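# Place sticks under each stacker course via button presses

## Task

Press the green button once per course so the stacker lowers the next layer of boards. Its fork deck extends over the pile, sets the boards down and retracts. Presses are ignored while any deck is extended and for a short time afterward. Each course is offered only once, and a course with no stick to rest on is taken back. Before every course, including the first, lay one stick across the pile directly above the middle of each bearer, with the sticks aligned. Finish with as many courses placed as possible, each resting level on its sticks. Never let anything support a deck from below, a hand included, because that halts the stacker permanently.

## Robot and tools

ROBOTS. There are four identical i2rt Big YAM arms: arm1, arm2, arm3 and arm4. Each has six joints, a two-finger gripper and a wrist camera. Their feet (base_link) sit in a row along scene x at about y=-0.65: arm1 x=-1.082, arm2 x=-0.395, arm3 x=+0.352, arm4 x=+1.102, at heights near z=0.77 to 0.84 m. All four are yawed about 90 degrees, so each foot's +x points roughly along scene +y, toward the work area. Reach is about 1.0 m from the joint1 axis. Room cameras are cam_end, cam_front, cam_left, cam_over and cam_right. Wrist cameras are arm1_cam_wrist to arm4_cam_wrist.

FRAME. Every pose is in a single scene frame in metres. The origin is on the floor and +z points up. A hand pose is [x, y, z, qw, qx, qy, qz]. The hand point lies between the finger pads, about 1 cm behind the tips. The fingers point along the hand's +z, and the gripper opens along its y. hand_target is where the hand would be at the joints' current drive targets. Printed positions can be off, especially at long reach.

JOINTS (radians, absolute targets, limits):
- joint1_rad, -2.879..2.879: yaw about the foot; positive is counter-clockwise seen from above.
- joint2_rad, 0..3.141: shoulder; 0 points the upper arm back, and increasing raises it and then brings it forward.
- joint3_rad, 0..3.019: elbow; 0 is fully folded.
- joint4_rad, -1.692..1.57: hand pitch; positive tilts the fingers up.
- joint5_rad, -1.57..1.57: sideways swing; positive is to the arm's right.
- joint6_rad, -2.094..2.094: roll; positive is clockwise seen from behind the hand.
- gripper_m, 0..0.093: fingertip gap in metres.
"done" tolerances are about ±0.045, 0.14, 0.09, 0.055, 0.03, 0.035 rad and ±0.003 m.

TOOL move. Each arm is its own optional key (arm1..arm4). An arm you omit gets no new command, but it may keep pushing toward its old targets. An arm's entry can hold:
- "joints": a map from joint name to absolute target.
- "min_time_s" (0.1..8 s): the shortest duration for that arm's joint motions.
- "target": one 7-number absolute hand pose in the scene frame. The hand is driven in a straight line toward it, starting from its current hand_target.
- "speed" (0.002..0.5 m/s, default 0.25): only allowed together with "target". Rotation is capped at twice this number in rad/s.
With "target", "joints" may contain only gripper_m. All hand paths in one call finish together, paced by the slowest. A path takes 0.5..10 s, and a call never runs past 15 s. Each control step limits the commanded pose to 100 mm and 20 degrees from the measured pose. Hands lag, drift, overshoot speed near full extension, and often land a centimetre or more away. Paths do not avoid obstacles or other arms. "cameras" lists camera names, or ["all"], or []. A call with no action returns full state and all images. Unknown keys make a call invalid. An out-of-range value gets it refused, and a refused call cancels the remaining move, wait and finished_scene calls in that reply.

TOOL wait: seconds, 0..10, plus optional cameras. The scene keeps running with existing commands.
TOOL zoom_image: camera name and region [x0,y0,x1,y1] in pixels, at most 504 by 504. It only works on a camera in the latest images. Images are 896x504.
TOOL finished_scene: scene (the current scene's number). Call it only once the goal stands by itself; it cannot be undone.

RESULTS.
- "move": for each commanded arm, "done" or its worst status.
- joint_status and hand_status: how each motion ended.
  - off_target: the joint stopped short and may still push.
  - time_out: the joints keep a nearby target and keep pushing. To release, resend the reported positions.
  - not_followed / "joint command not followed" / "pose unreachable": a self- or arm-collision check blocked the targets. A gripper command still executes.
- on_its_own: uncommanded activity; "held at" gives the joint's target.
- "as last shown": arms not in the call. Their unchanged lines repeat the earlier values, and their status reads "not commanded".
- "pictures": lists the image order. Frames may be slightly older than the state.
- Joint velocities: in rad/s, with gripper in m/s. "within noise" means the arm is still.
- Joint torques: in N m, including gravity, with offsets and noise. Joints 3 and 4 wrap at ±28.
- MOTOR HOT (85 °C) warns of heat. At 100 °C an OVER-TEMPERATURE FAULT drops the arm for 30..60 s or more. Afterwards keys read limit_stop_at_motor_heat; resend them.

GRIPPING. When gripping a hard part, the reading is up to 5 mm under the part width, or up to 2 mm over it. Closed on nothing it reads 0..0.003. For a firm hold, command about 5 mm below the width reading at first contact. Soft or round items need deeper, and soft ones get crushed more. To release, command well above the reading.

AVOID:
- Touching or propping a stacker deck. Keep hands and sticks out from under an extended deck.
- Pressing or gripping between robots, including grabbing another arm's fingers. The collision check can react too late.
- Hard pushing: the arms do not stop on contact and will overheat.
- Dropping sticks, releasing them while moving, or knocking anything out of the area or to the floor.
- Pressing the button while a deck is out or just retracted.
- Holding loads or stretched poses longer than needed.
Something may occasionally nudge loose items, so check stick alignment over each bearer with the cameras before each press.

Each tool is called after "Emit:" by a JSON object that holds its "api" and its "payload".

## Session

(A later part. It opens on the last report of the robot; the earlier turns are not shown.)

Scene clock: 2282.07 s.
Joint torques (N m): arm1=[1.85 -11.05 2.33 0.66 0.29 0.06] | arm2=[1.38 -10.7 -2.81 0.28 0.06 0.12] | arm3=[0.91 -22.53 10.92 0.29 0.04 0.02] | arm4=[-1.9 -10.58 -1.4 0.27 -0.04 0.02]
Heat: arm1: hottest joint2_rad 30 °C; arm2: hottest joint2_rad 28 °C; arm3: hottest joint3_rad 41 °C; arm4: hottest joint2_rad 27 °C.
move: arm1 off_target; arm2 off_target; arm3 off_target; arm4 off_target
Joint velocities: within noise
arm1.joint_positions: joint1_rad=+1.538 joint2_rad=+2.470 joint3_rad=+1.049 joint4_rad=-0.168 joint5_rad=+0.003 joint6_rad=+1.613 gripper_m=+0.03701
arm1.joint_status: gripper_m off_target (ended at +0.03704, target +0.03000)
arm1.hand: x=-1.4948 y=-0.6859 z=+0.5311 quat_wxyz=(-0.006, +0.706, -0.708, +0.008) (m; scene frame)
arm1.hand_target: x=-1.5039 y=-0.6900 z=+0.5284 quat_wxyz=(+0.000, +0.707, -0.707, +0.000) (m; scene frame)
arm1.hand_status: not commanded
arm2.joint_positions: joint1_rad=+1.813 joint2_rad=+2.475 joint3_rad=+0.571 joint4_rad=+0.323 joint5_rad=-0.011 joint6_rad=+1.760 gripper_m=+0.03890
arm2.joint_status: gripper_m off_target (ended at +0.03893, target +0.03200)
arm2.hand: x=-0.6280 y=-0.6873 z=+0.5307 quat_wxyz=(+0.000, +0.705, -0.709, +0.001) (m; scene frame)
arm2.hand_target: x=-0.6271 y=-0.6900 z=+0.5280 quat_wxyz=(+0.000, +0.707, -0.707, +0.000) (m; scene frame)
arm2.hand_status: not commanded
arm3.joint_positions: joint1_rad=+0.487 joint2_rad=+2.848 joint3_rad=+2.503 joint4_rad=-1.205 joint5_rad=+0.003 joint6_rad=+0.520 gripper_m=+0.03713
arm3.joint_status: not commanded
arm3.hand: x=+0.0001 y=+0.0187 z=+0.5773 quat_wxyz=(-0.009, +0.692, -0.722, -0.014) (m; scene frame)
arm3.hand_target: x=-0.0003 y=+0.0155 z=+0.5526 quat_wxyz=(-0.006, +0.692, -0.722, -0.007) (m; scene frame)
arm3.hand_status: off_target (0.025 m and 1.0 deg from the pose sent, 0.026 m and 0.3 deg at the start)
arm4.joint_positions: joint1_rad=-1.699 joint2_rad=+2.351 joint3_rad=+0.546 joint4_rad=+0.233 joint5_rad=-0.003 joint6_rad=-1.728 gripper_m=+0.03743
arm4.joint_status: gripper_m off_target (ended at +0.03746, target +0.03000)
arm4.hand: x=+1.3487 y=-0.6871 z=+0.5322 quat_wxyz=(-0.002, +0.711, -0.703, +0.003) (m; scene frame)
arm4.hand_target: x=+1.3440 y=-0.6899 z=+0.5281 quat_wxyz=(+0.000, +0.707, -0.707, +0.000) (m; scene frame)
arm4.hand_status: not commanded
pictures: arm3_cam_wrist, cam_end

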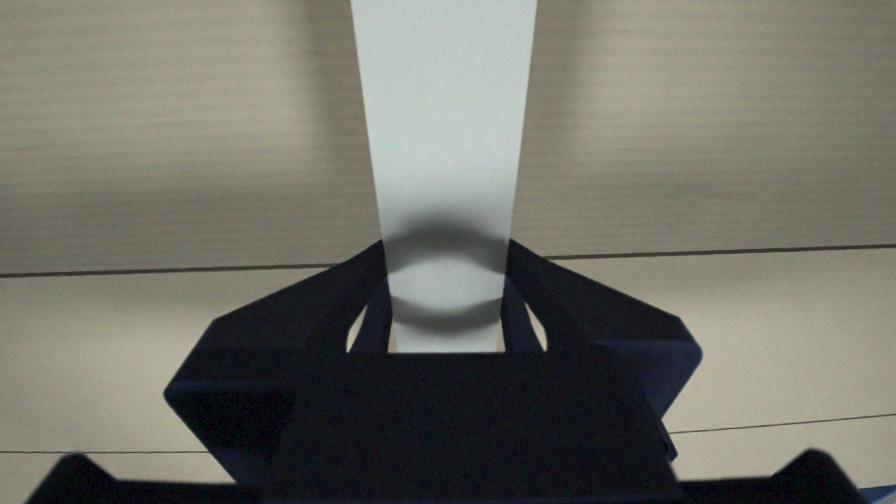

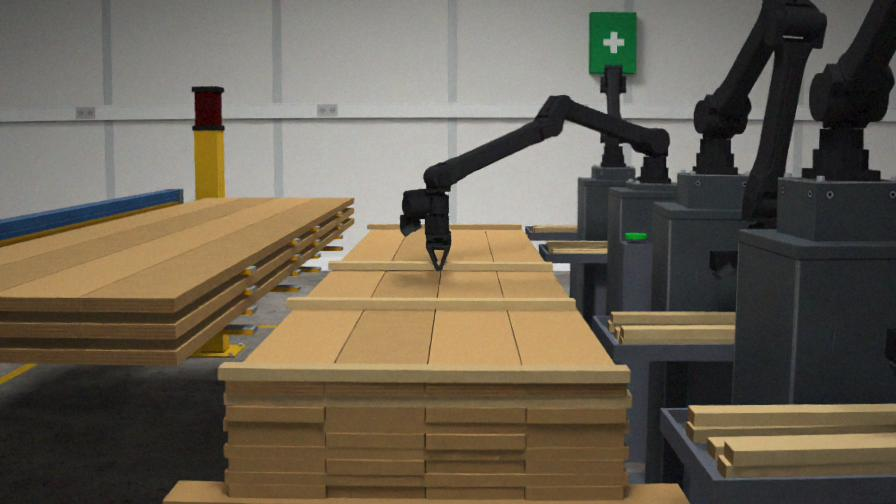

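Emit:
{"api": "move", "payload": {"arm1": {"target": [-1.497, -0.69, 0.73, 0, 0.7071, -0.7071, 0], "speed": 0.12}, "arm2": {"target": [-0.629, -0.69, 0.73, 0, 0.7071, -0.7071, 0], "speed": 0.12}, "arm4": {"target": [1.347, -0.69, 0.73, 0, 0.7071, -0.7071, 0], "speed": 0.12}, "arm3": {"joints": {"gripper_m": 0.062}}, "cameras": ["arm3_cam_wrist"]}}

Emit:
{"api": "move", "payload": {"arm3": {"target": [0.0, 0.017, 0.69, -0.009, 0.6915, -0.7224, -0.009], "speed": 0.12}, "cameras": ["cam_over", "cam_left"]}}

Scene clock: 2299.07 s.
Joint torques (N m): arm1=[2.67 -11.75 3.4 -0.42 0.3 0.09] | arm2=[0.73 -8.82 3.81 -0.46 0.07 0.05] | arm3=[0.85 -22.24 11.04 0.28 0.05 0.02] | arm4=[-1.9 -9 5.55 -0.54 -0.04 0.01]
Heat: arm1: hottest joint2_rad 31 °C; arm2: hottest joint2_rad 28 °C; arm3: hottest joint3_rad 42 °C; arm4: hottest joint2_rad 27 °C.
move: arm1 done; arm2 done; arm3 done; arm4 off_target
Joint velocities: within noise
arm1.joint_positions: joint1_rad=+1.539 joint2_rad=+1.951 joint3_rad=+0.906 joint4_rad=-0.528 joint5_rad=+0.003 joint6_rad=+1.613 gripper_m=+0.03701
arm1.joint_status: not commanded
arm1.hand: x=-1.4987 y=-0.6850 z=+0.7226 quat_wxyz=(+0.000, +0.706, -0.708, +0.002) (m; scene frame)
arm1.hand_target: x=-1.4971 y=-0.6899 z=+0.7298 quat_wxyz=(+0.000, +0.707, -0.707, +0.000) (m; scene frame)
arm1.hand_status: done (0.009 m and 0.3 deg from the pose sent, 0.199 m and 1.1 deg at the start)
arm2.joint_positions: joint1_rad=+1.813 joint2_rad=+1.623 joint3_rad=+0.399 joint4_rad=-0.362 joint5_rad=-0.011 joint6_rad=+1.760 gripper_m=+0.03890
arm2.joint_status: not commanded
arm2.hand: x=-0.6275 y=-0.6889 z=+0.7265 quat_wxyz=(-0.002, +0.705, -0.709, +0.002) (m; scene frame)
arm2.hand_target: x=-0.6290 y=-0.6900 z=+0.7299 quat_wxyz=(+0.000, +0.707, -0.707, +0.000) (m; scene frame)
arm2.hand_status: done (0.004 m and 0.4 deg from the pose sent, 0.199 m and 0.3 deg at the start)
arm3.joint_positions: joint1_rad=+0.487 joint2_rad=+2.850 joint3_rad=+2.506 joint4_rad=-1.205 joint5_rad=+0.002 joint6_rad=+0.520 gripper_m=+0.06189
arm3.joint_status: all done
arm3.hand: x=-0.0003 y=+0.0193 z=+0.5776 quat_wxyz=(-0.009, +0.692, -0.722, -0.015) (m; scene frame)
arm3.hand_target: x=-0.0003 y=+0.0155 z=+0.5526 quat_wxyz=(-0.006, +0.692, -0.722, -0.007) (m; scene frame)
arm3.hand_status: not commanded
arm4.joint_positions: joint1_rad=-1.699 joint2_rad=+1.525 joint3_rad=+0.425 joint4_rad=-0.500 joint5_rad=-0.003 joint6_rad=-1.728 gripper_m=+0.03743
arm4.joint_status: not commanded
arm4.hand: x=+1.3383 y=-0.6852 z=+0.7234 quat_wxyz=(+0.006, +0.711, -0.703, -0.008) (m; scene frame)
arm4.hand_target: x=+1.3470 y=-0.6899 z=+0.7298 quat_wxyz=(+0.000, +0.707, -0.707, +0.000) (m; scene frame)
arm4.hand_status: off_target (0.012 m and 1.3 deg from the pose sent, 0.198 m and 0.8 deg at the start)
pictures: arm3_cam_wrist

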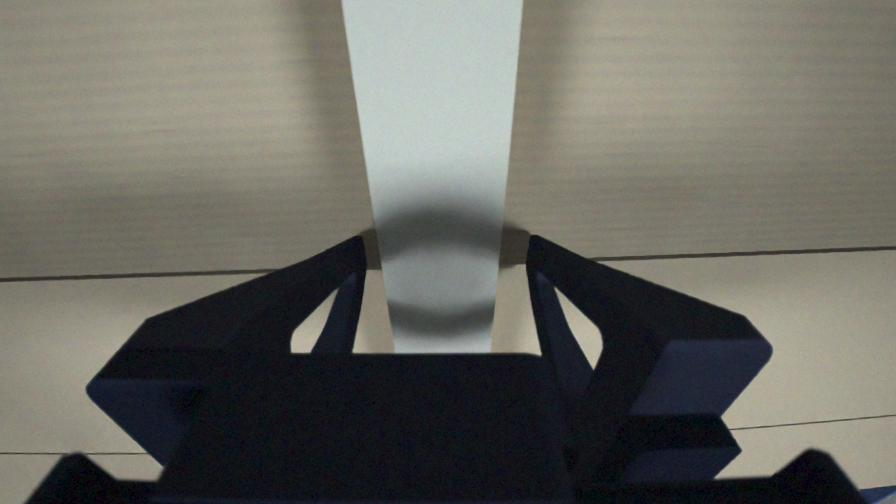

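Scene clock: 2300.80 s.
Joint torques (N m): arm1=[2.49 -11.46 3.49 -0.38 0.3 0.1] | arm2=[0.67 -8.88 3.81 -0.47 0.07 0.05] | arm3=[0.26 -27.4 7.77 0.12 0.16 0.01] | arm4=[-1.9 -9 5.55 -0.51 -0.03 0.01]
Heat: arm1: hottest joint2_rad 31 °C; arm2: hottest joint2_rad 28 °C; arm3: hottest joint3_rad 41 °C; arm4: hottest joint2_rad 27 °C.
move: arm3 done
Joint velocities: within noise
arm1.joint_positions: joint1_rad=+1.539 joint2_rad=+1.951 joint3_rad=+0.906 joint4_rad=-0.529 joint5_rad=+0.003 joint6_rad=+1.613 gripper_m=+0.03701
arm1.joint_status: not commanded
arm1.hand: x=-1.4986 y=-0.6850 z=+0.7226 quat_wxyz=(+0.000, +0.706, -0.708, +0.002) (m; scene frame)
arm1.hand_target: x=-1.4970 y=-0.6899 z=+0.7298 quat_wxyz=(+0.000, +0.707, -0.707, +0.000) (m; scene frame)
arm1.hand_status: not commanded
arm2, arm4: as last shown
arm2.hand_target: x=-0.6291 y=-0.6900 z=+0.7299 quat_wxyz=(+0.000, +0.707, -0.707, +0.000) (m; scene frame)
arm3.joint_positions: joint1_rad=+0.487 joint2_rad=+2.691 joint3_rad=+2.486 joint4_rad=-1.344 joint5_rad=+0.003 joint6_rad=+0.520 gripper_m=+0.06190
arm3.joint_status: not commanded
arm3.hand: x=-0.0016 y=+0.0205 z=+0.6886 quat_wxyz=(-0.010, +0.692, -0.722, -0.015) (m; scene frame)
arm3.hand_target: x=+0.0000 y=+0.0171 z=+0.6900 quat_wxyz=(-0.009, +0.691, -0.722, -0.009) (m; scene frame)
arm3.hand_status: done (0.004 m and 0.7 deg from the pose sent, 0.112 m and 0.6 deg at the start)
pictures: cam_left, cam_over

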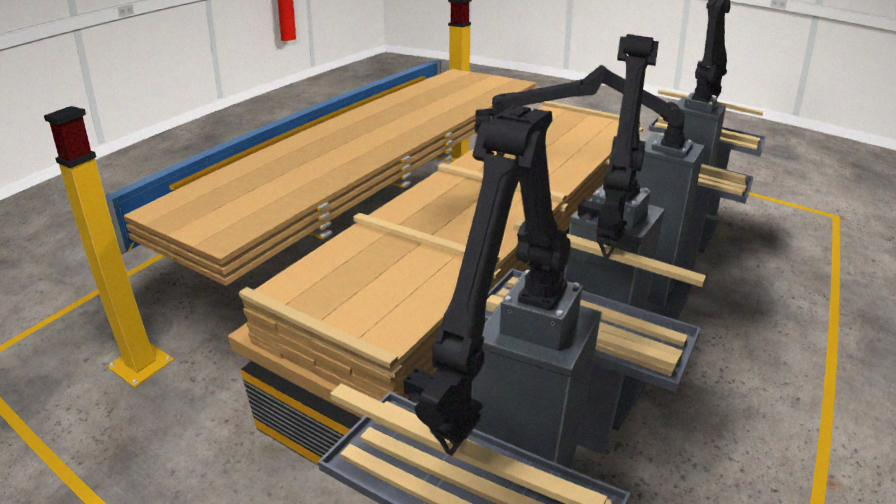

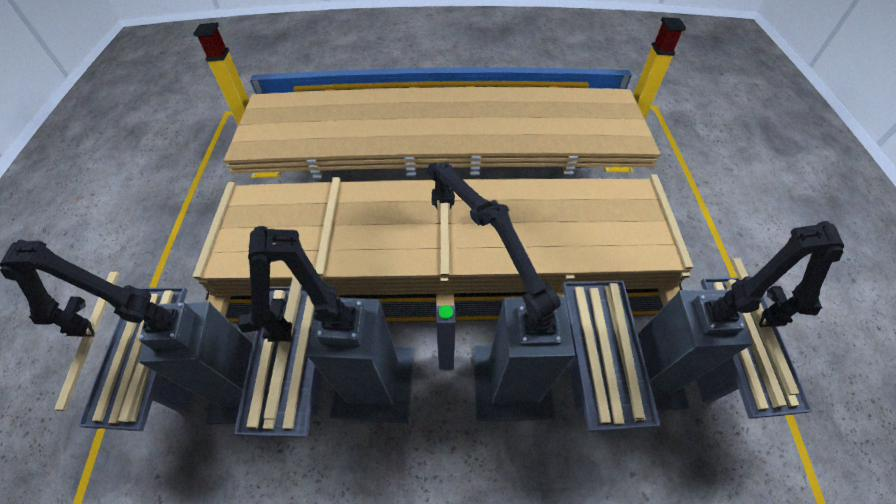

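Emit:
{"api": "move", "payload": {"arm3": {"target": [0.72, -0.42, 0.77, 0, 0.7071, -0.7071, 0], "speed": 0.3}}}

Emit:
{"api": "move", "payload": {"arm3": {"target": [0.78, -0.67, 0.70, 0, 0.7071, -0.7071, 0], "speed": 0.25}, "cameras": ["arm3_cam_wrist"]}}

Scene clock: 2315.40 s.
Joint torques (N m): arm1=[2.55 -11.34 3.44 -0.4 0.32 0.09] | arm2=[0.73 -8.88 3.81 -0.47 0.07 0.05] | arm3=[0.62 -10.52 8.79 0.05 -0.11 -0.08] | arm4=[-1.9 -9.05 5.55 -0.53 -0.03 0.01]
Heat: arm1: hottest joint2_rad 31 °C; arm2: hottest joint2_rad 28 °C; arm3: hottest joint3_rad 40 °C; arm4: hottest joint2_rad 27 °C.
move: arm3 off_target
Joint velocities: within noise
arm1, arm2, arm4: as last shown
arm3.joint_positions: joint1_rad=-0.961 joint2_rad=+1.720 joint3_rad=+1.001 joint4_rad=-0.861 joint5_rad=+0.013 joint6_rad=-0.965 gripper_m=+0.06190
arm3.joint_status: not commanded
arm3.hand: x=+0.7084 y=-0.4260 z=+0.7698 quat_wxyz=(+0.001, +0.705, -0.709, +0.001) (m; scene frame)
arm3.hand_target: x=+0.7198 y=-0.4203 z=+0.7701 quat_wxyz=(+0.000, +0.707, -0.707, +0.000) (m; scene frame)
arm3.hand_status: off_target (0.013 m and 0.4 deg from the pose sent, 0.849 m and 3.2 deg at the start)
pictures: none

Scene clock: 2317.50 s.
Joint torques (N m): arm1=[2.26 -11.69 3.37 -0.32 0.31 0.11] | arm2=[0.67 -8.88 3.81 -0.47 0.07 0.05] | arm3=[0.67 -10.58 6.68 0.7 -0.1 -0.11] | arm4=[-1.9 -9.11 5.56 -0.53 -0.04 0]
Heat: arm1: hottest joint2_rad 31 °C; arm2: hottest joint2_rad 28 °C; arm3: hottest joint3_rad 40 °C; arm4: hottest joint2_rad 27 °C.
move: arm3 off_target
Joint velocities: within noise
arm1, arm2, arm4: as last shown
arm3.joint_positions: joint1_rad=-1.559 joint2_rad=+1.822 joint3_rad=+0.922 joint4_rad=-0.681 joint5_rad=+0.015 joint6_rad=-1.564 gripper_m=+0.06190
arm3.joint_status: not commanded
arm3.hand: x=+0.7689 y=-0.6677 z=+0.7046 quat_wxyz=(+0.004, +0.706, -0.708, -0.003) (m; scene frame)
arm3.hand_target: x=+0.7797 y=-0.6700 z=+0.7002 quat_wxyz=(+0.000, +0.707, -0.707, +0.000) (m; scene frame)
arm3.hand_status: off_target (0.012 m and 0.6 deg from the pose sent, 0.264 m and 0.3 deg at the start)
pictures: arm3_cam_wrist

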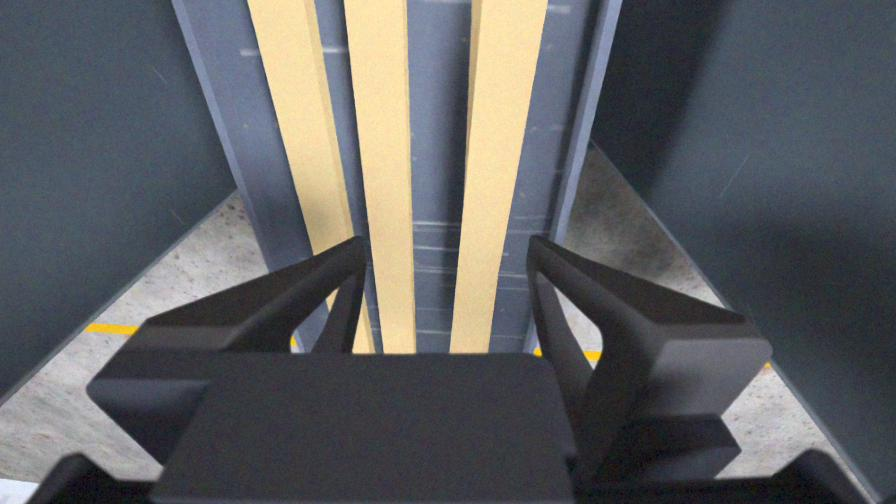

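Emit:
{"api": "move", "payload": {"arm3": {"target": [0.809, -0.69, 0.57, 0, 0.7071, -0.7071, 0], "speed": 0.12}, "cameras": ["arm3_cam_wrist"]}}

Scene clock: 2326.40 s.
Joint torques (N m): arm1=[2.32 -11.69 3.43 -0.42 0.31 0.09] | arm2=[0.73 -8.88 3.81 -0.47 0.07 0.05] | arm3=[0.09 -13.1 4.78 0.69 -0.1 -0.11] | arm4=[-1.9 -9.05 5.53 -0.51 -0.03 0.01]
Heat: arm1: hottest joint2_rad 31 °C; arm2: hottest joint2_rad 28 °C; arm3: hottest joint3_rad 38 °C; arm4: hottest joint2_rad 27 °C.
move: arm3 off_target
Joint velocities: arm1=[-0.015 -0.005 0.007 -0.002 -0.154 -0.022 0.001] | arm2=[within noise] | arm3=[within noise] | arm4=[within noise]
arm1, arm2, arm4: as last shown
arm3.joint_positions: joint1_rad=-1.599 joint2_rad=+2.177 joint3_rad=+1.033 joint4_rad=-0.433 joint5_rad=+0.015 joint6_rad=-1.612 gripper_m=+0.06190
arm3.joint_status: not commanded
arm3.hand: x=+0.8017 y=-0.6839 z=+0.5786 quat_wxyz=(+0.002, +0.709, -0.706, -0.001) (m; scene frame)
arm3.hand_target: x=+0.8087 y=-0.6899 z=+0.5703 quat_wxyz=(+0.000, +0.707, -0.707, +0.000) (m; scene frame)
arm3.hand_status: off_target (0.013 m and 0.4 deg from the pose sent, 0.142 m and 0.6 deg at the start)
pictures: arm3_cam_wrist

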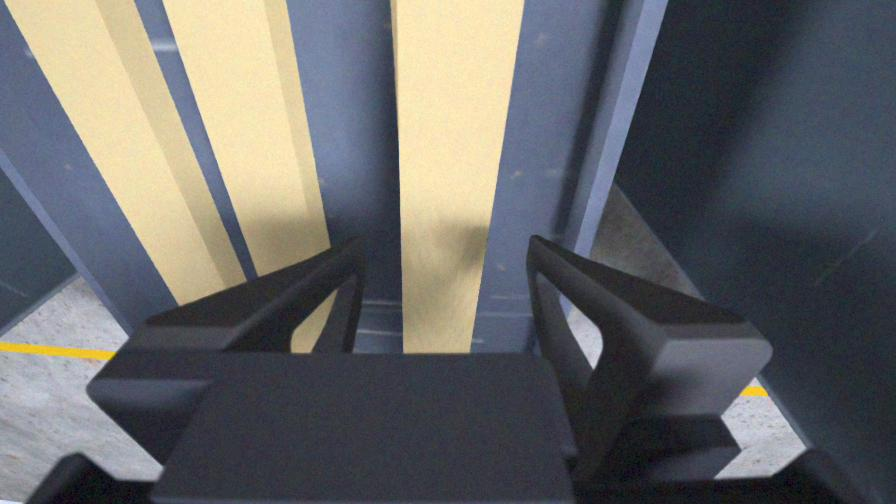

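Emit:
{"api": "move", "payload": {"arm3": {"target": [0.809, -0.69, 0.5235, 0, 0.7071, -0.7071, 0], "speed": 0.08}}}

Emit:
{"api": "move", "payload": {"arm3": {"joints": {"gripper_m": 0.031}}, "cameras": ["arm3_cam_wrist"]}}

Scene clock: 2336.27 s.
Joint torques (N m): arm1=[2.2 -11.58 3.48 -0.44 0.31 0.1] | arm2=[0.67 -8.88 3.81 -0.47 0.07 0.05] | arm3=[0.03 -13.51 3.95 0.72 -0.1 -0.11] | arm4=[-1.9 -9.05 5.53 -0.51 -0.04 0.01]
Heat: arm1: hottest joint2_rad 31 °C; arm2: hottest joint2_rad 28 °C; arm3: hottest joint3_rad 37 °C; arm4: hottest joint2_rad 27 °C.
move: arm3 off_target
Joint velocities: within noise
arm1, arm2, arm4: as last shown
arm3.joint_positions: joint1_rad=-1.599 joint2_rad=+2.294 joint3_rad=+1.071 joint4_rad=-0.350 joint5_rad=+0.015 joint6_rad=-1.613 gripper_m=+0.06190
arm3.joint_status: not commanded
arm3.hand: x=+0.8049 y=-0.6838 z=+0.5337 quat_wxyz=(+0.001, +0.709, -0.706, +0.000) (m; scene frame)
arm3.hand_target: x=+0.8086 y=-0.6900 z=+0.5238 quat_wxyz=(+0.000, +0.707, -0.707, +0.000) (m; scene frame)
arm3.hand_status: off_target (0.013 m and 0.3 deg from the pose sent, 0.056 m and 0.4 deg at the start)
pictures: none

Scene clock: 2336.90 s.
Joint torques (N m): arm1=[2.32 -11.52 3.47 -0.32 0.31 0.1] | arm2=[0.73 -8.88 3.81 -0.47 0.07 0.05] | arm3=[0.09 -13.51 3.93 0.68 -0.09 -0.07] | arm4=[-1.9 -9.11 5.55 -0.51 -0.03 0.01]
Heat: arm1: hottest joint2_rad 31 °C; arm2: hottest joint2_rad 28 °C; arm3: hottest joint3_rad 37 °C; arm4: hottest joint2_rad 27 °C.
move: arm3 off_target
Joint velocities: within noise
arm1, arm2, arm4: as last shown
arm3.joint_positions: joint1_rad=-1.600 joint2_rad=+2.294 joint3_rad=+1.071 joint4_rad=-0.349 joint5_rad=+0.015 joint6_rad=-1.617 gripper_m=+0.03755
arm3.joint_status: gripper_m off_target (ended at +0.03758, target +0.03100)
arm3.hand: x=+0.8051 y=-0.6840 z=+0.5335 quat_wxyz=(+0.001, +0.710, -0.704, +0.000) (m; scene frame)
arm3.hand_target: x=+0.8087 y=-0.6900 z=+0.5238 quat_wxyz=(+0.000, +0.707, -0.707, +0.000) (m; scene frame)
arm3.hand_status: not commanded
pictures: arm3_cam_wrist

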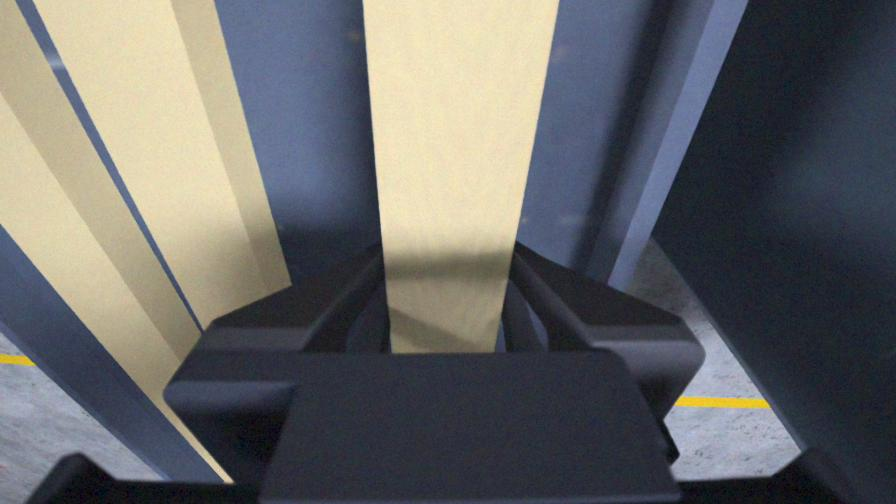

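Emit:
{"api": "move", "payload": {"arm3": {"target": [0.805, -0.688, 0.73, 0, 0.7071, -0.7071, 0], "speed": 0.12}}}

Emit:
{"api": "move", "payload": {"arm3": {"target": [0.76, -0.42, 0.73, 0, 0.7071, -0.7071, 0], "speed": 0.2}}}

Emit:
{"api": "move", "payload": {"arm3": {"target": [0.602, 0.012, 0.68, -0.006, 0.7071, -0.7071, -0.006], "speed": 0.2}, "cameras": ["cam_over", "cam_end"]}}

Emit:
{"api": "zoom_image", "payload": {"camera": "cam_over", "region": [510, 150, 650, 300]}}

Emit:
{"api": "zoom_image", "payload": {"camera": "cam_end", "region": [320, 170, 560, 280]}}

Scene clock: 2352.97 s.
Joint torques (N m): arm1=[2.26 -11.87 3.38 -0.38 0.3 0.1] | arm2=[0.67 -8.88 3.81 -0.47 0.07 0.05] | arm3=[0.79 -15.27 6.37 -0.02 -0.1 0.02] | arm4=[-1.9 -9.05 5.56 -0.51 -0.03 0.01]
Heat: arm1: hottest joint2_rad 31 °C; arm2: hottest joint2_rad 28 °C; arm3: hottest joint3_rad 36 °C; arm4: hottest joint2_rad 27 °C.
move: arm3 off_target
Joint velocities: within noise
arm1, arm2, arm4: as last shown
arm3.joint_positions: joint1_rad=-1.600 joint2_rad=+1.849 joint3_rad=+1.026 joint4_rad=-0.768 joint5_rad=+0.015 joint6_rad=-1.617 gripper_m=+0.03755
arm3.joint_status: not commanded
arm3.hand: x=+0.7975 y=-0.6862 z=+0.7194 quat_wxyz=(+0.007, +0.710, -0.704, -0.007) (m; scene frame)
arm3.hand_target: x=+0.8048 y=-0.6881 z=+0.7298 quat_wxyz=(+0.000, +0.707, -0.707, +0.000) (m; scene frame)
arm3.hand_status: off_target (0.013 m and 1.2 deg from the pose sent, 0.197 m and 0.5 deg at the start)
pictures: none

Scene clock: 2355.27 s.
Joint torques (N m): arm1=[2.32 -11.63 3.36 -0.44 0.29 0.1] | arm2=[0.73 -8.88 3.81 -0.47 0.07 0.05] | arm3=[1.08 -12.75 8.8 0.01 0.01 0.06] | arm4=[-1.9 -9 5.56 -0.51 -0.04 0.01]
Heat: arm1: hottest joint2_rad 31 °C; arm2: hottest joint2_rad 27 °C; arm3: hottest joint3_rad 36 °C; arm4: hottest joint2_rad 27 °C.
move: arm3 off_target
Joint velocities: within noise
arm1: as last shown
arm2.joint_positions: joint1_rad=+1.813 joint2_rad=+1.623 joint3_rad=+0.399 joint4_rad=-0.362 joint5_rad=-0.011 joint6_rad=+1.760 gripper_m=+0.03890
arm2.joint_status: not commanded
arm2.hand: x=-0.6275 y=-0.6889 z=+0.7265 quat_wxyz=(-0.002, +0.705, -0.709, +0.002) (m; scene frame)
arm2.hand_target: x=-0.6291 y=-0.6900 z=+0.7299 quat_wxyz=(+0.000, +0.707, -0.707, +0.000) (m; scene frame)
arm2.hand_status: not commanded
arm3.joint_positions: joint1_rad=-1.016 joint2_rad=+1.866 joint3_rad=+1.072 joint4_rad=-0.797 joint5_rad=+0.009 joint6_rad=-1.033 gripper_m=+0.03755
arm3.joint_status: not commanded
arm3.hand: x=+0.7459 y=-0.4298 z=+0.7271 quat_wxyz=(+0.006, +0.710, -0.705, -0.002) (m; scene frame)
arm3.hand_target: x=+0.7595 y=-0.4202 z=+0.7302 quat_wxyz=(+0.000, +0.707, -0.707, +0.000) (m; scene frame)
arm3.hand_status: off_target (0.017 m and 0.9 deg from the pose sent, 0.269 m and 1.2 deg at the start)
arm4.joint_positions: joint1_rad=-1.699 joint2_rad=+1.525 joint3_rad=+0.425 joint4_rad=-0.500 joint5_rad=-0.003 joint6_rad=-1.728 gripper_m=+0.03743
arm4.joint_status: not commanded
arm4.hand: x=+1.3383 y=-0.6852 z=+0.7234 quat_wxyz=(+0.006, +0.711, -0.703, -0.008) (m; scene frame)
arm4.hand_target: x=+1.3470 y=-0.6899 z=+0.7298 quat_wxyz=(+0.000, +0.707, -0.707, +0.000) (m; scene frame)
arm4.hand_status: not commanded
pictures: none

Scene clock: 2358.67 s.
Joint torques (N m): arm1=[2.32 -11.58 3.37 -0.4 0.3 0.09] | arm2=[0.67 -8.88 3.81 -0.47 0.07 0.05] | arm3=[1.08 -22.18 11.69 -0.06 -0.02 0.08] | arm4=[-1.9 -9 5.55 -0.53 -0.04 0]
Heat: arm1: hottest joint2_rad 31 °C; arm2: hottest joint2_rad 27 °C; arm3: hottest joint3_rad 36 °C; arm4: hottest joint2_rad 27 °C.
move: arm3 off_target
Joint velocities: within noise
arm1.joint_positions: joint1_rad=+1.539 joint2_rad=+1.951 joint3_rad=+0.906 joint4_rad=-0.529 joint5_rad=+0.003 joint6_rad=+1.613 gripper_m=+0.03701
arm1.joint_status: not commanded
arm1.hand: x=-1.4986 y=-0.6850 z=+0.7226 quat_wxyz=(+0.000, +0.706, -0.708, +0.002) (m; scene frame)
arm1.hand_target: x=-1.4970 y=-0.6899 z=+0.7298 quat_wxyz=(+0.000, +0.707, -0.707, +0.000) (m; scene frame)
arm1.hand_status: not commanded
arm2, arm4: as last shown
arm3.joint_positions: joint1_rad=-0.345 joint2_rad=+2.488 joint3_rad=+2.057 joint4_rad=-1.155 joint5_rad=-0.001 joint6_rad=-0.362 gripper_m=+0.03755
arm3.joint_status: not commanded
arm3.hand: x=+0.5977 y=-0.0023 z=+0.6795 quat_wxyz=(+0.002, +0.710, -0.704, -0.002) (m; scene frame)
arm3.hand_target: x=+0.6018 y=+0.0113 z=+0.6803 quat_wxyz=(-0.007, +0.707, -0.707, -0.006) (m; scene frame)
arm3.hand_status: off_target (0.015 m and 1.1 deg from the pose sent, 0.467 m and 1.5 deg at the start)
pictures: cam_end, cam_over

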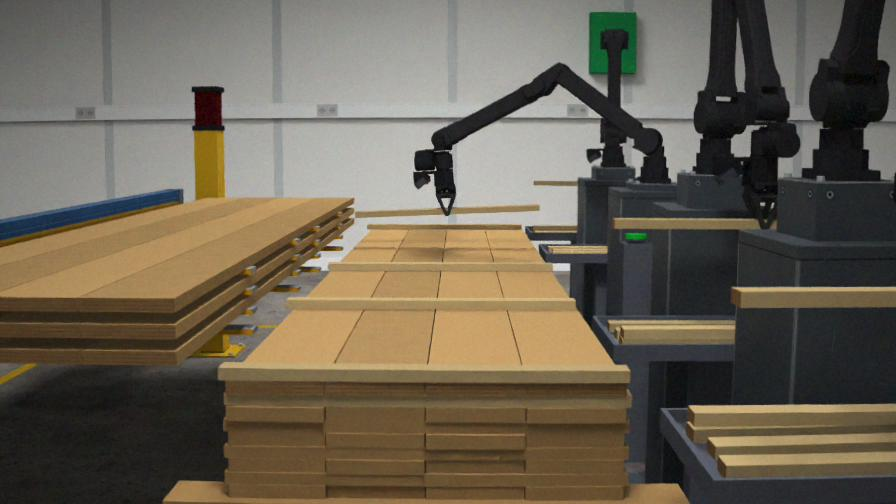

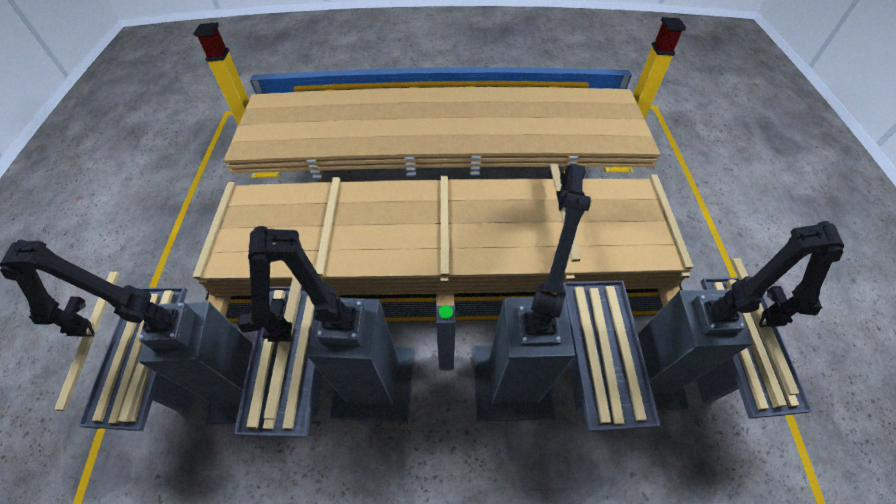

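Scaled by 3.360.

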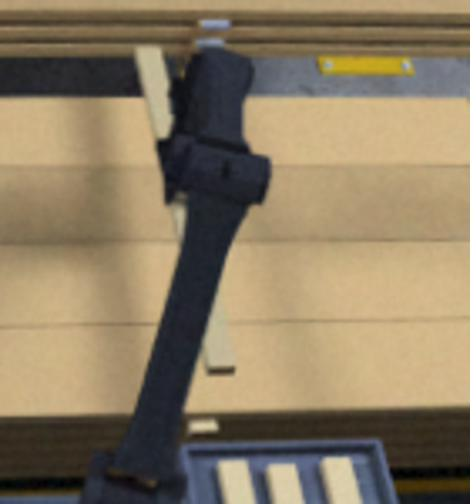

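Scaled by 2.100.

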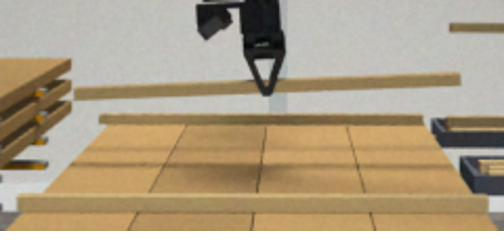

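Emit:
{"api": "move", "payload": {"arm3": {"target": [0.604, 0.018, 0.60, -0.017, 0.6915, -0.7224, -0.017], "speed": 0.1}, "cameras": ["cam_over", "cam_end"]}}

Emit:
{"api": "zoom_image", "payload": {"camera": "cam_over", "region": [510, 150, 650, 300]}}

Emit:
{"api": "zoom_image", "payload": {"camera": "cam_end", "region": [320, 170, 560, 280]}}

Scene clock: 2393.17 s.
Joint torques (N m): arm1=[2.32 -11.58 3.38 -0.39 0.3 0.1] | arm2=[0.67 -8.88 3.79 -0.47 0.07 0.05] | arm3=[0.91 -23.12 10.96 0.8 -0.08 0.07] | arm4=[-1.96 -9 5.55 -0.51 -0.03 0.01]
Heat: arm1: hottest joint2_rad 31 °C; arm2: hottest joint2_rad 27 °C; arm3: hottest joint3_rad 38 °C; arm4: hottest joint2_rad 27 °C.
move: arm3 off_target
Joint velocities: within noise
arm1, arm2, arm4: as last shown
arm3.joint_positions: joint1_rad=-0.345 joint2_rad=+2.611 joint3_rad=+2.063 joint4_rad=-1.034 joint5_rad=-0.010 joint6_rad=-0.322 gripper_m=+0.03755
arm3.joint_status: not commanded
arm3.hand: x=+0.5960 y=-0.0016 z=+0.5966 quat_wxyz=(+0.002, +0.695, -0.719, -0.007) (m; scene frame)
arm3.hand_target: x=+0.6037 y=+0.0170 z=+0.6009 quat_wxyz=(-0.017, +0.691, -0.722, -0.017) (m; scene frame)
arm3.hand_status: off_target (0.021 m and 2.6 deg from the pose sent, 0.082 m and 4.1 deg at the start)
pictures: cam_end, cam_over

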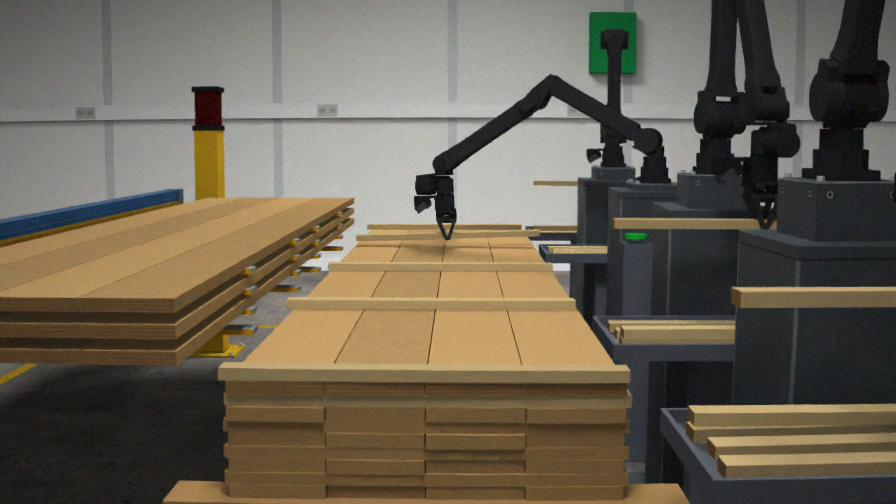

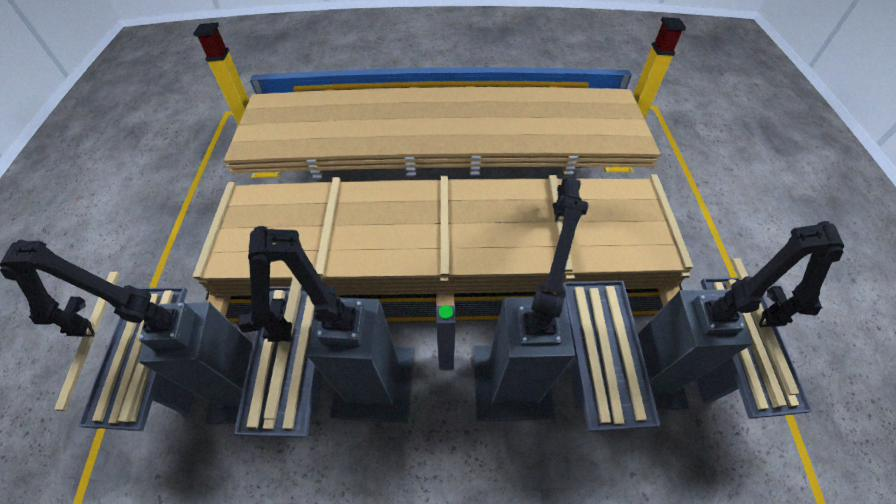

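Scaled by 3.360.

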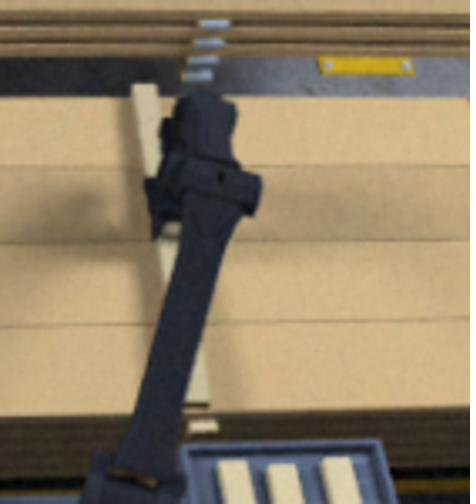

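Scaled by 2.100.

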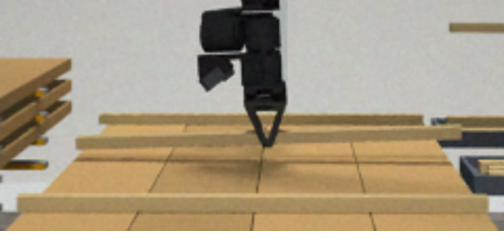

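Emit:
{"api": "move", "payload": {"arm3": {"target": [0.611, 0.036, 0.585, -0.026, 0.6912, -0.7220, -0.026], "speed": 0.08}, "cameras": ["cam_over", "cam_end"]}}

Emit:
{"api": "zoom_image", "payload": {"camera": "cam_over", "region": [510, 150, 650, 300]}}

Emit:
{"api": "zoom_image", "payload": {"camera": "cam_end", "region": [320, 170, 560, 280]}}

Scene clock: 2408.77 s.
Joint torques (N m): arm1=[2.32 -11.58 3.4 -0.38 0.32 0.09] | arm2=[0.67 -8.88 3.81 -0.47 0.07 0.05] | arm3=[0.73 -23.3 11.3 0.49 -0.08 0.06] | arm4=[-1.96 -9.05 5.55 -0.53 -0.04 0.01]
Heat: arm1: hottest joint2_rad 31 °C; arm2: hottest joint2_rad 27 °C; arm3: hottest joint3_rad 39 °C; arm4: hottest joint2_rad 26 °C.
move: arm3 off_target
Joint velocities: within noise
arm1, arm2, arm4: as last shown
arm3.joint_positions: joint1_rad=-0.345 joint2_rad=+2.676 joint3_rad=+2.161 joint4_rad=-1.028 joint5_rad=-0.018 joint6_rad=-0.322 gripper_m=+0.03755
arm3.joint_status: not commanded
arm3.hand: x=+0.6029 y=+0.0212 z=+0.5843 quat_wxyz=(-0.014, +0.695, -0.718, -0.019) (m; scene frame)
arm3.hand_target: x=+0.6108 y=+0.0351 z=+0.5855 quat_wxyz=(-0.027, +0.691, -0.722, -0.026) (m; scene frame)
arm3.hand_status: off_target (0.017 m and 1.8 deg from the pose sent, 0.042 m and 4.0 deg at the start)
pictures: cam_end, cam_over

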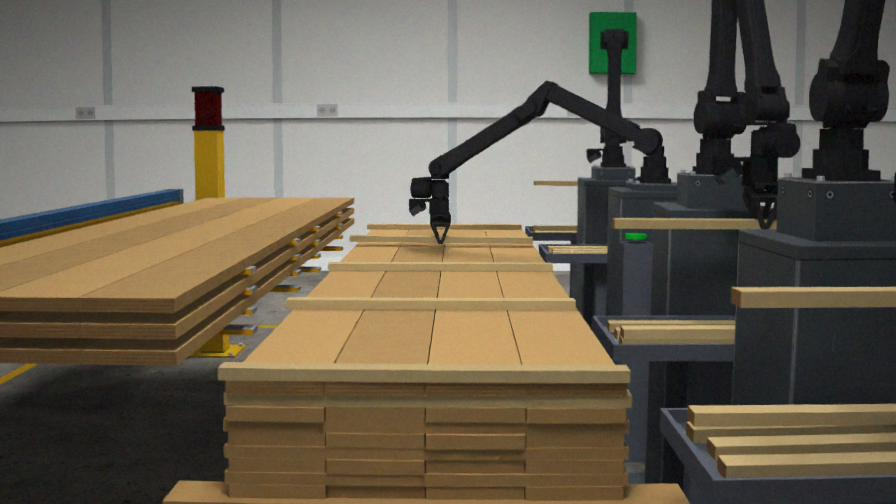

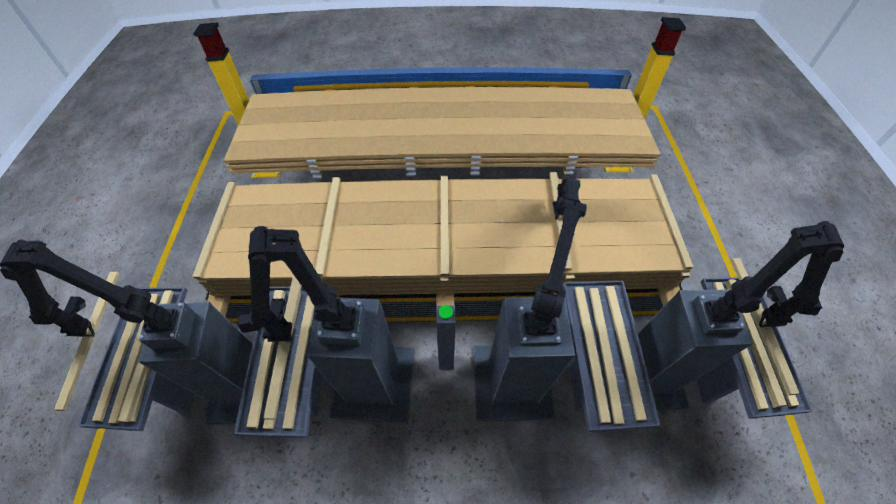

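Scaled by 3.360.

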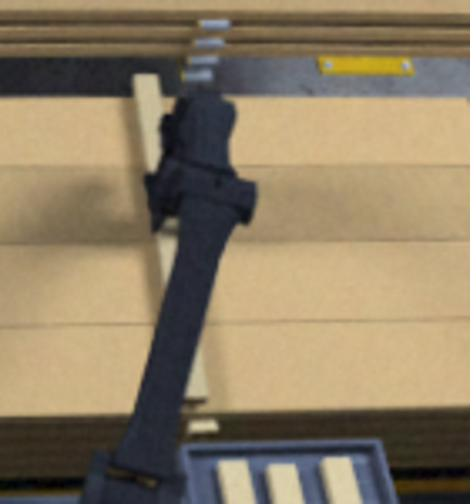

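Scaled by 2.100.

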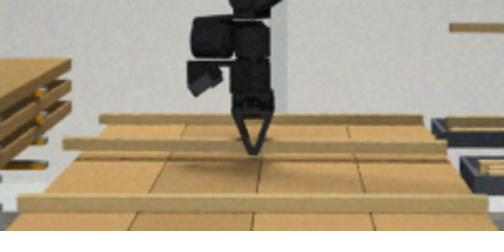

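Emit:
{"api": "move", "payload": {"cameras": ["arm3_cam_wrist", "cam_front", "cam_right", "cam_left"]}}

Emit:
{"api": "zoom_image", "payload": {"camera": "cam_front", "region": [380, 180, 680, 350]}}

Emit:
{"api": "zoom_image", "payload": {"camera": "cam_right", "region": [200, 80, 500, 250]}}

Emit:
{"api": "zoom_image", "payload": {"camera": "cam_left", "region": [420, 80, 680, 230]}}

Scene clock: 2452.90 s.
Joint torques (N m): arm1=[2.32 -11.75 3.41 -0.39 0.3 0.1] | arm2=[0.73 -8.88 3.81 -0.47 0.07 0.05] | arm3=[0.73 -23.18 11.32 0.49 -0.08 0.06] | arm4=[-1.9 -9 5.55 -0.51 -0.03 0]
Heat: arm1: hottest joint2_rad 31 °C; arm2: hottest joint2_rad 27 °C; arm3: hottest joint3_rad 45 °C; arm4: hottest joint2_rad 26 °C.
Joint velocities: within noise
arm1.joint_positions: joint1_rad=+1.539 joint2_rad=+1.951 joint3_rad=+0.906 joint4_rad=-0.529 joint5_rad=+0.003 joint6_rad=+1.613 gripper_m=+0.03701
arm1.joint_status: not commanded
arm1.hand: x=-1.4986 y=-0.6850 z=+0.7226 quat_wxyz=(+0.000, +0.706, -0.708, +0.002) (m; scene frame)
arm1.hand_target: x=-1.4970 y=-0.6899 z=+0.7298 quat_wxyz=(+0.000, +0.707, -0.707, +0.000) (m; scene frame)
arm1.hand_status: not commanded
arm2.joint_positions: joint1_rad=+1.813 joint2_rad=+1.623 joint3_rad=+0.399 joint4_rad=-0.362 joint5_rad=-0.011 joint6_rad=+1.760 gripper_m=+0.03890
arm2.joint_status: not commanded
arm2.hand: x=-0.6275 y=-0.6889 z=+0.7265 quat_wxyz=(-0.002, +0.705, -0.709, +0.002) (m; scene frame)
arm2.hand_target: x=-0.6291 y=-0.6900 z=+0.7299 quat_wxyz=(+0.000, +0.707, -0.707, +0.000) (m; scene frame)
arm2.hand_status: not commanded
arm3.joint_positions: joint1_rad=-0.345 joint2_rad=+2.676 joint3_rad=+2.161 joint4_rad=-1.028 joint5_rad=-0.018 joint6_rad=-0.322 gripper_m=+0.03755
arm3.joint_status: not commanded
arm3.hand: x=+0.6029 y=+0.0212 z=+0.5843 quat_wxyz=(-0.014, +0.695, -0.718, -0.019) (m; scene frame)
arm3.hand_target: x=+0.6108 y=+0.0351 z=+0.5855 quat_wxyz=(-0.027, +0.691, -0.722, -0.026) (m; scene frame)
arm3.hand_status: off_target (0.017 m and 1.8 deg from the pose sent, 0.042 m and 4.0 deg at the start)
arm4.joint_positions: joint1_rad=-1.699 joint2_rad=+1.525 joint3_rad=+0.425 joint4_rad=-0.500 joint5_rad=-0.003 joint6_rad=-1.728 gripper_m=+0.03743
arm4.joint_status: not commanded
arm4.hand: x=+1.3383 y=-0.6852 z=+0.7234 quat_wxyz=(+0.006, +0.711, -0.703, -0.008) (m; scene frame)
arm4.hand_target: x=+1.3470 y=-0.6899 z=+0.7298 quat_wxyz=(+0.000, +0.707, -0.707, +0.000) (m; scene frame)
arm4.hand_status: not commanded
pictures: arm3_cam_wrist, cam_front, cam_left, cam_right

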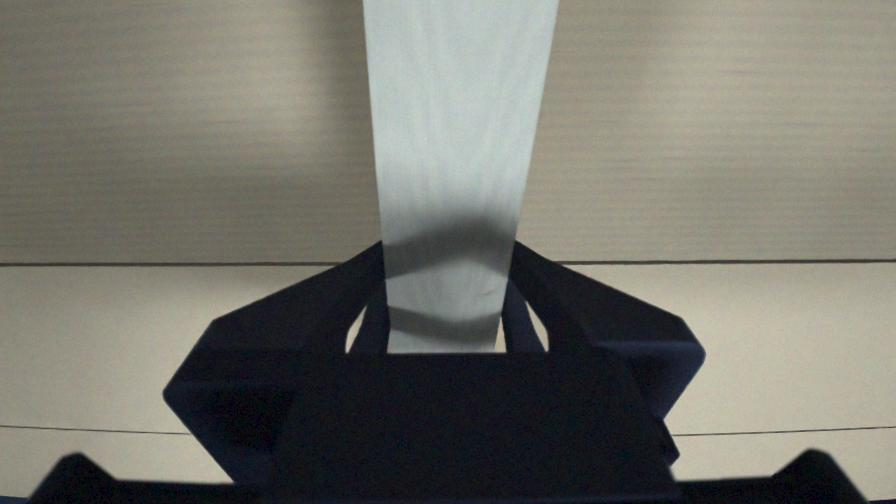

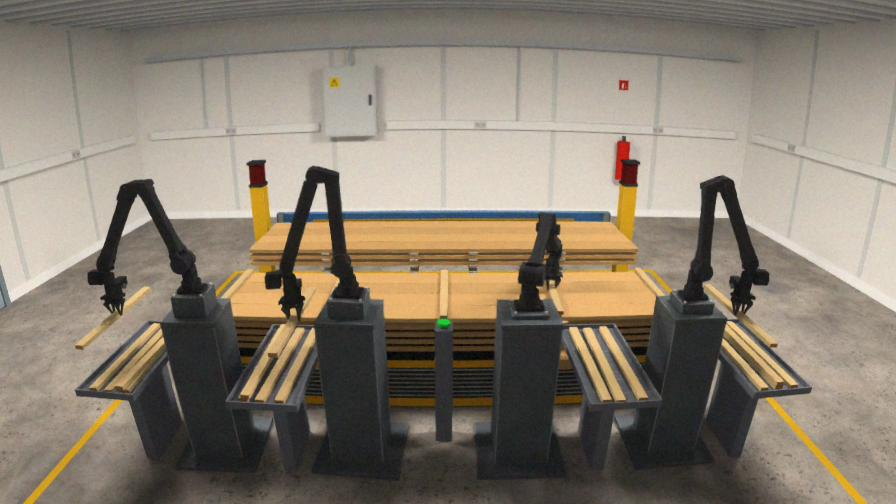

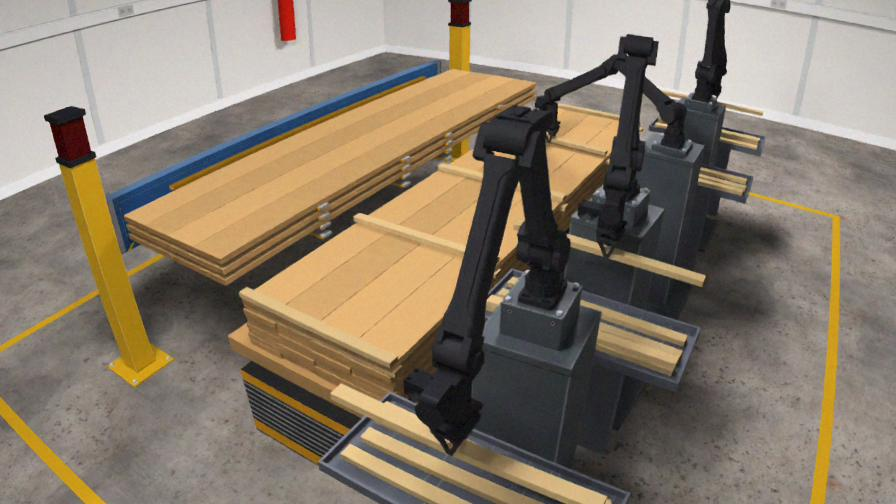

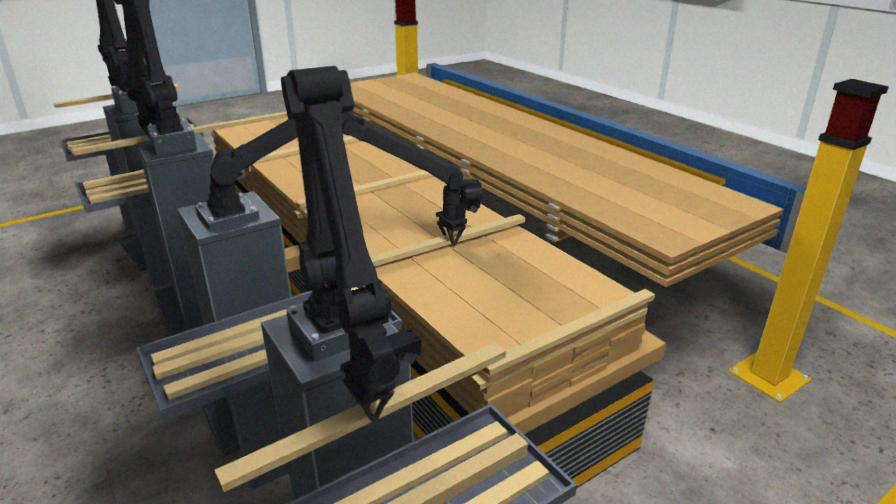

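Scaled by 1.680.

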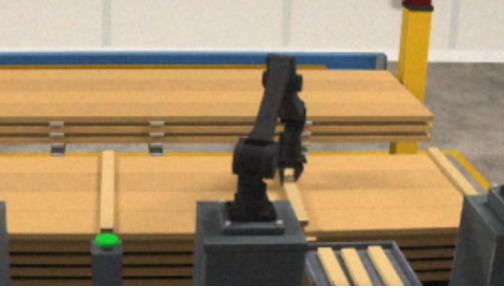

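Scaled by 1.680.

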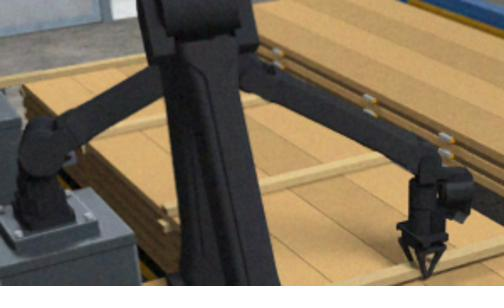

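Scaled by 1.938.

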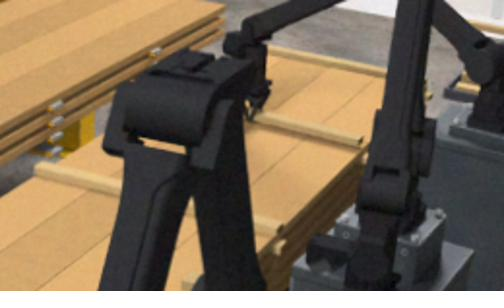

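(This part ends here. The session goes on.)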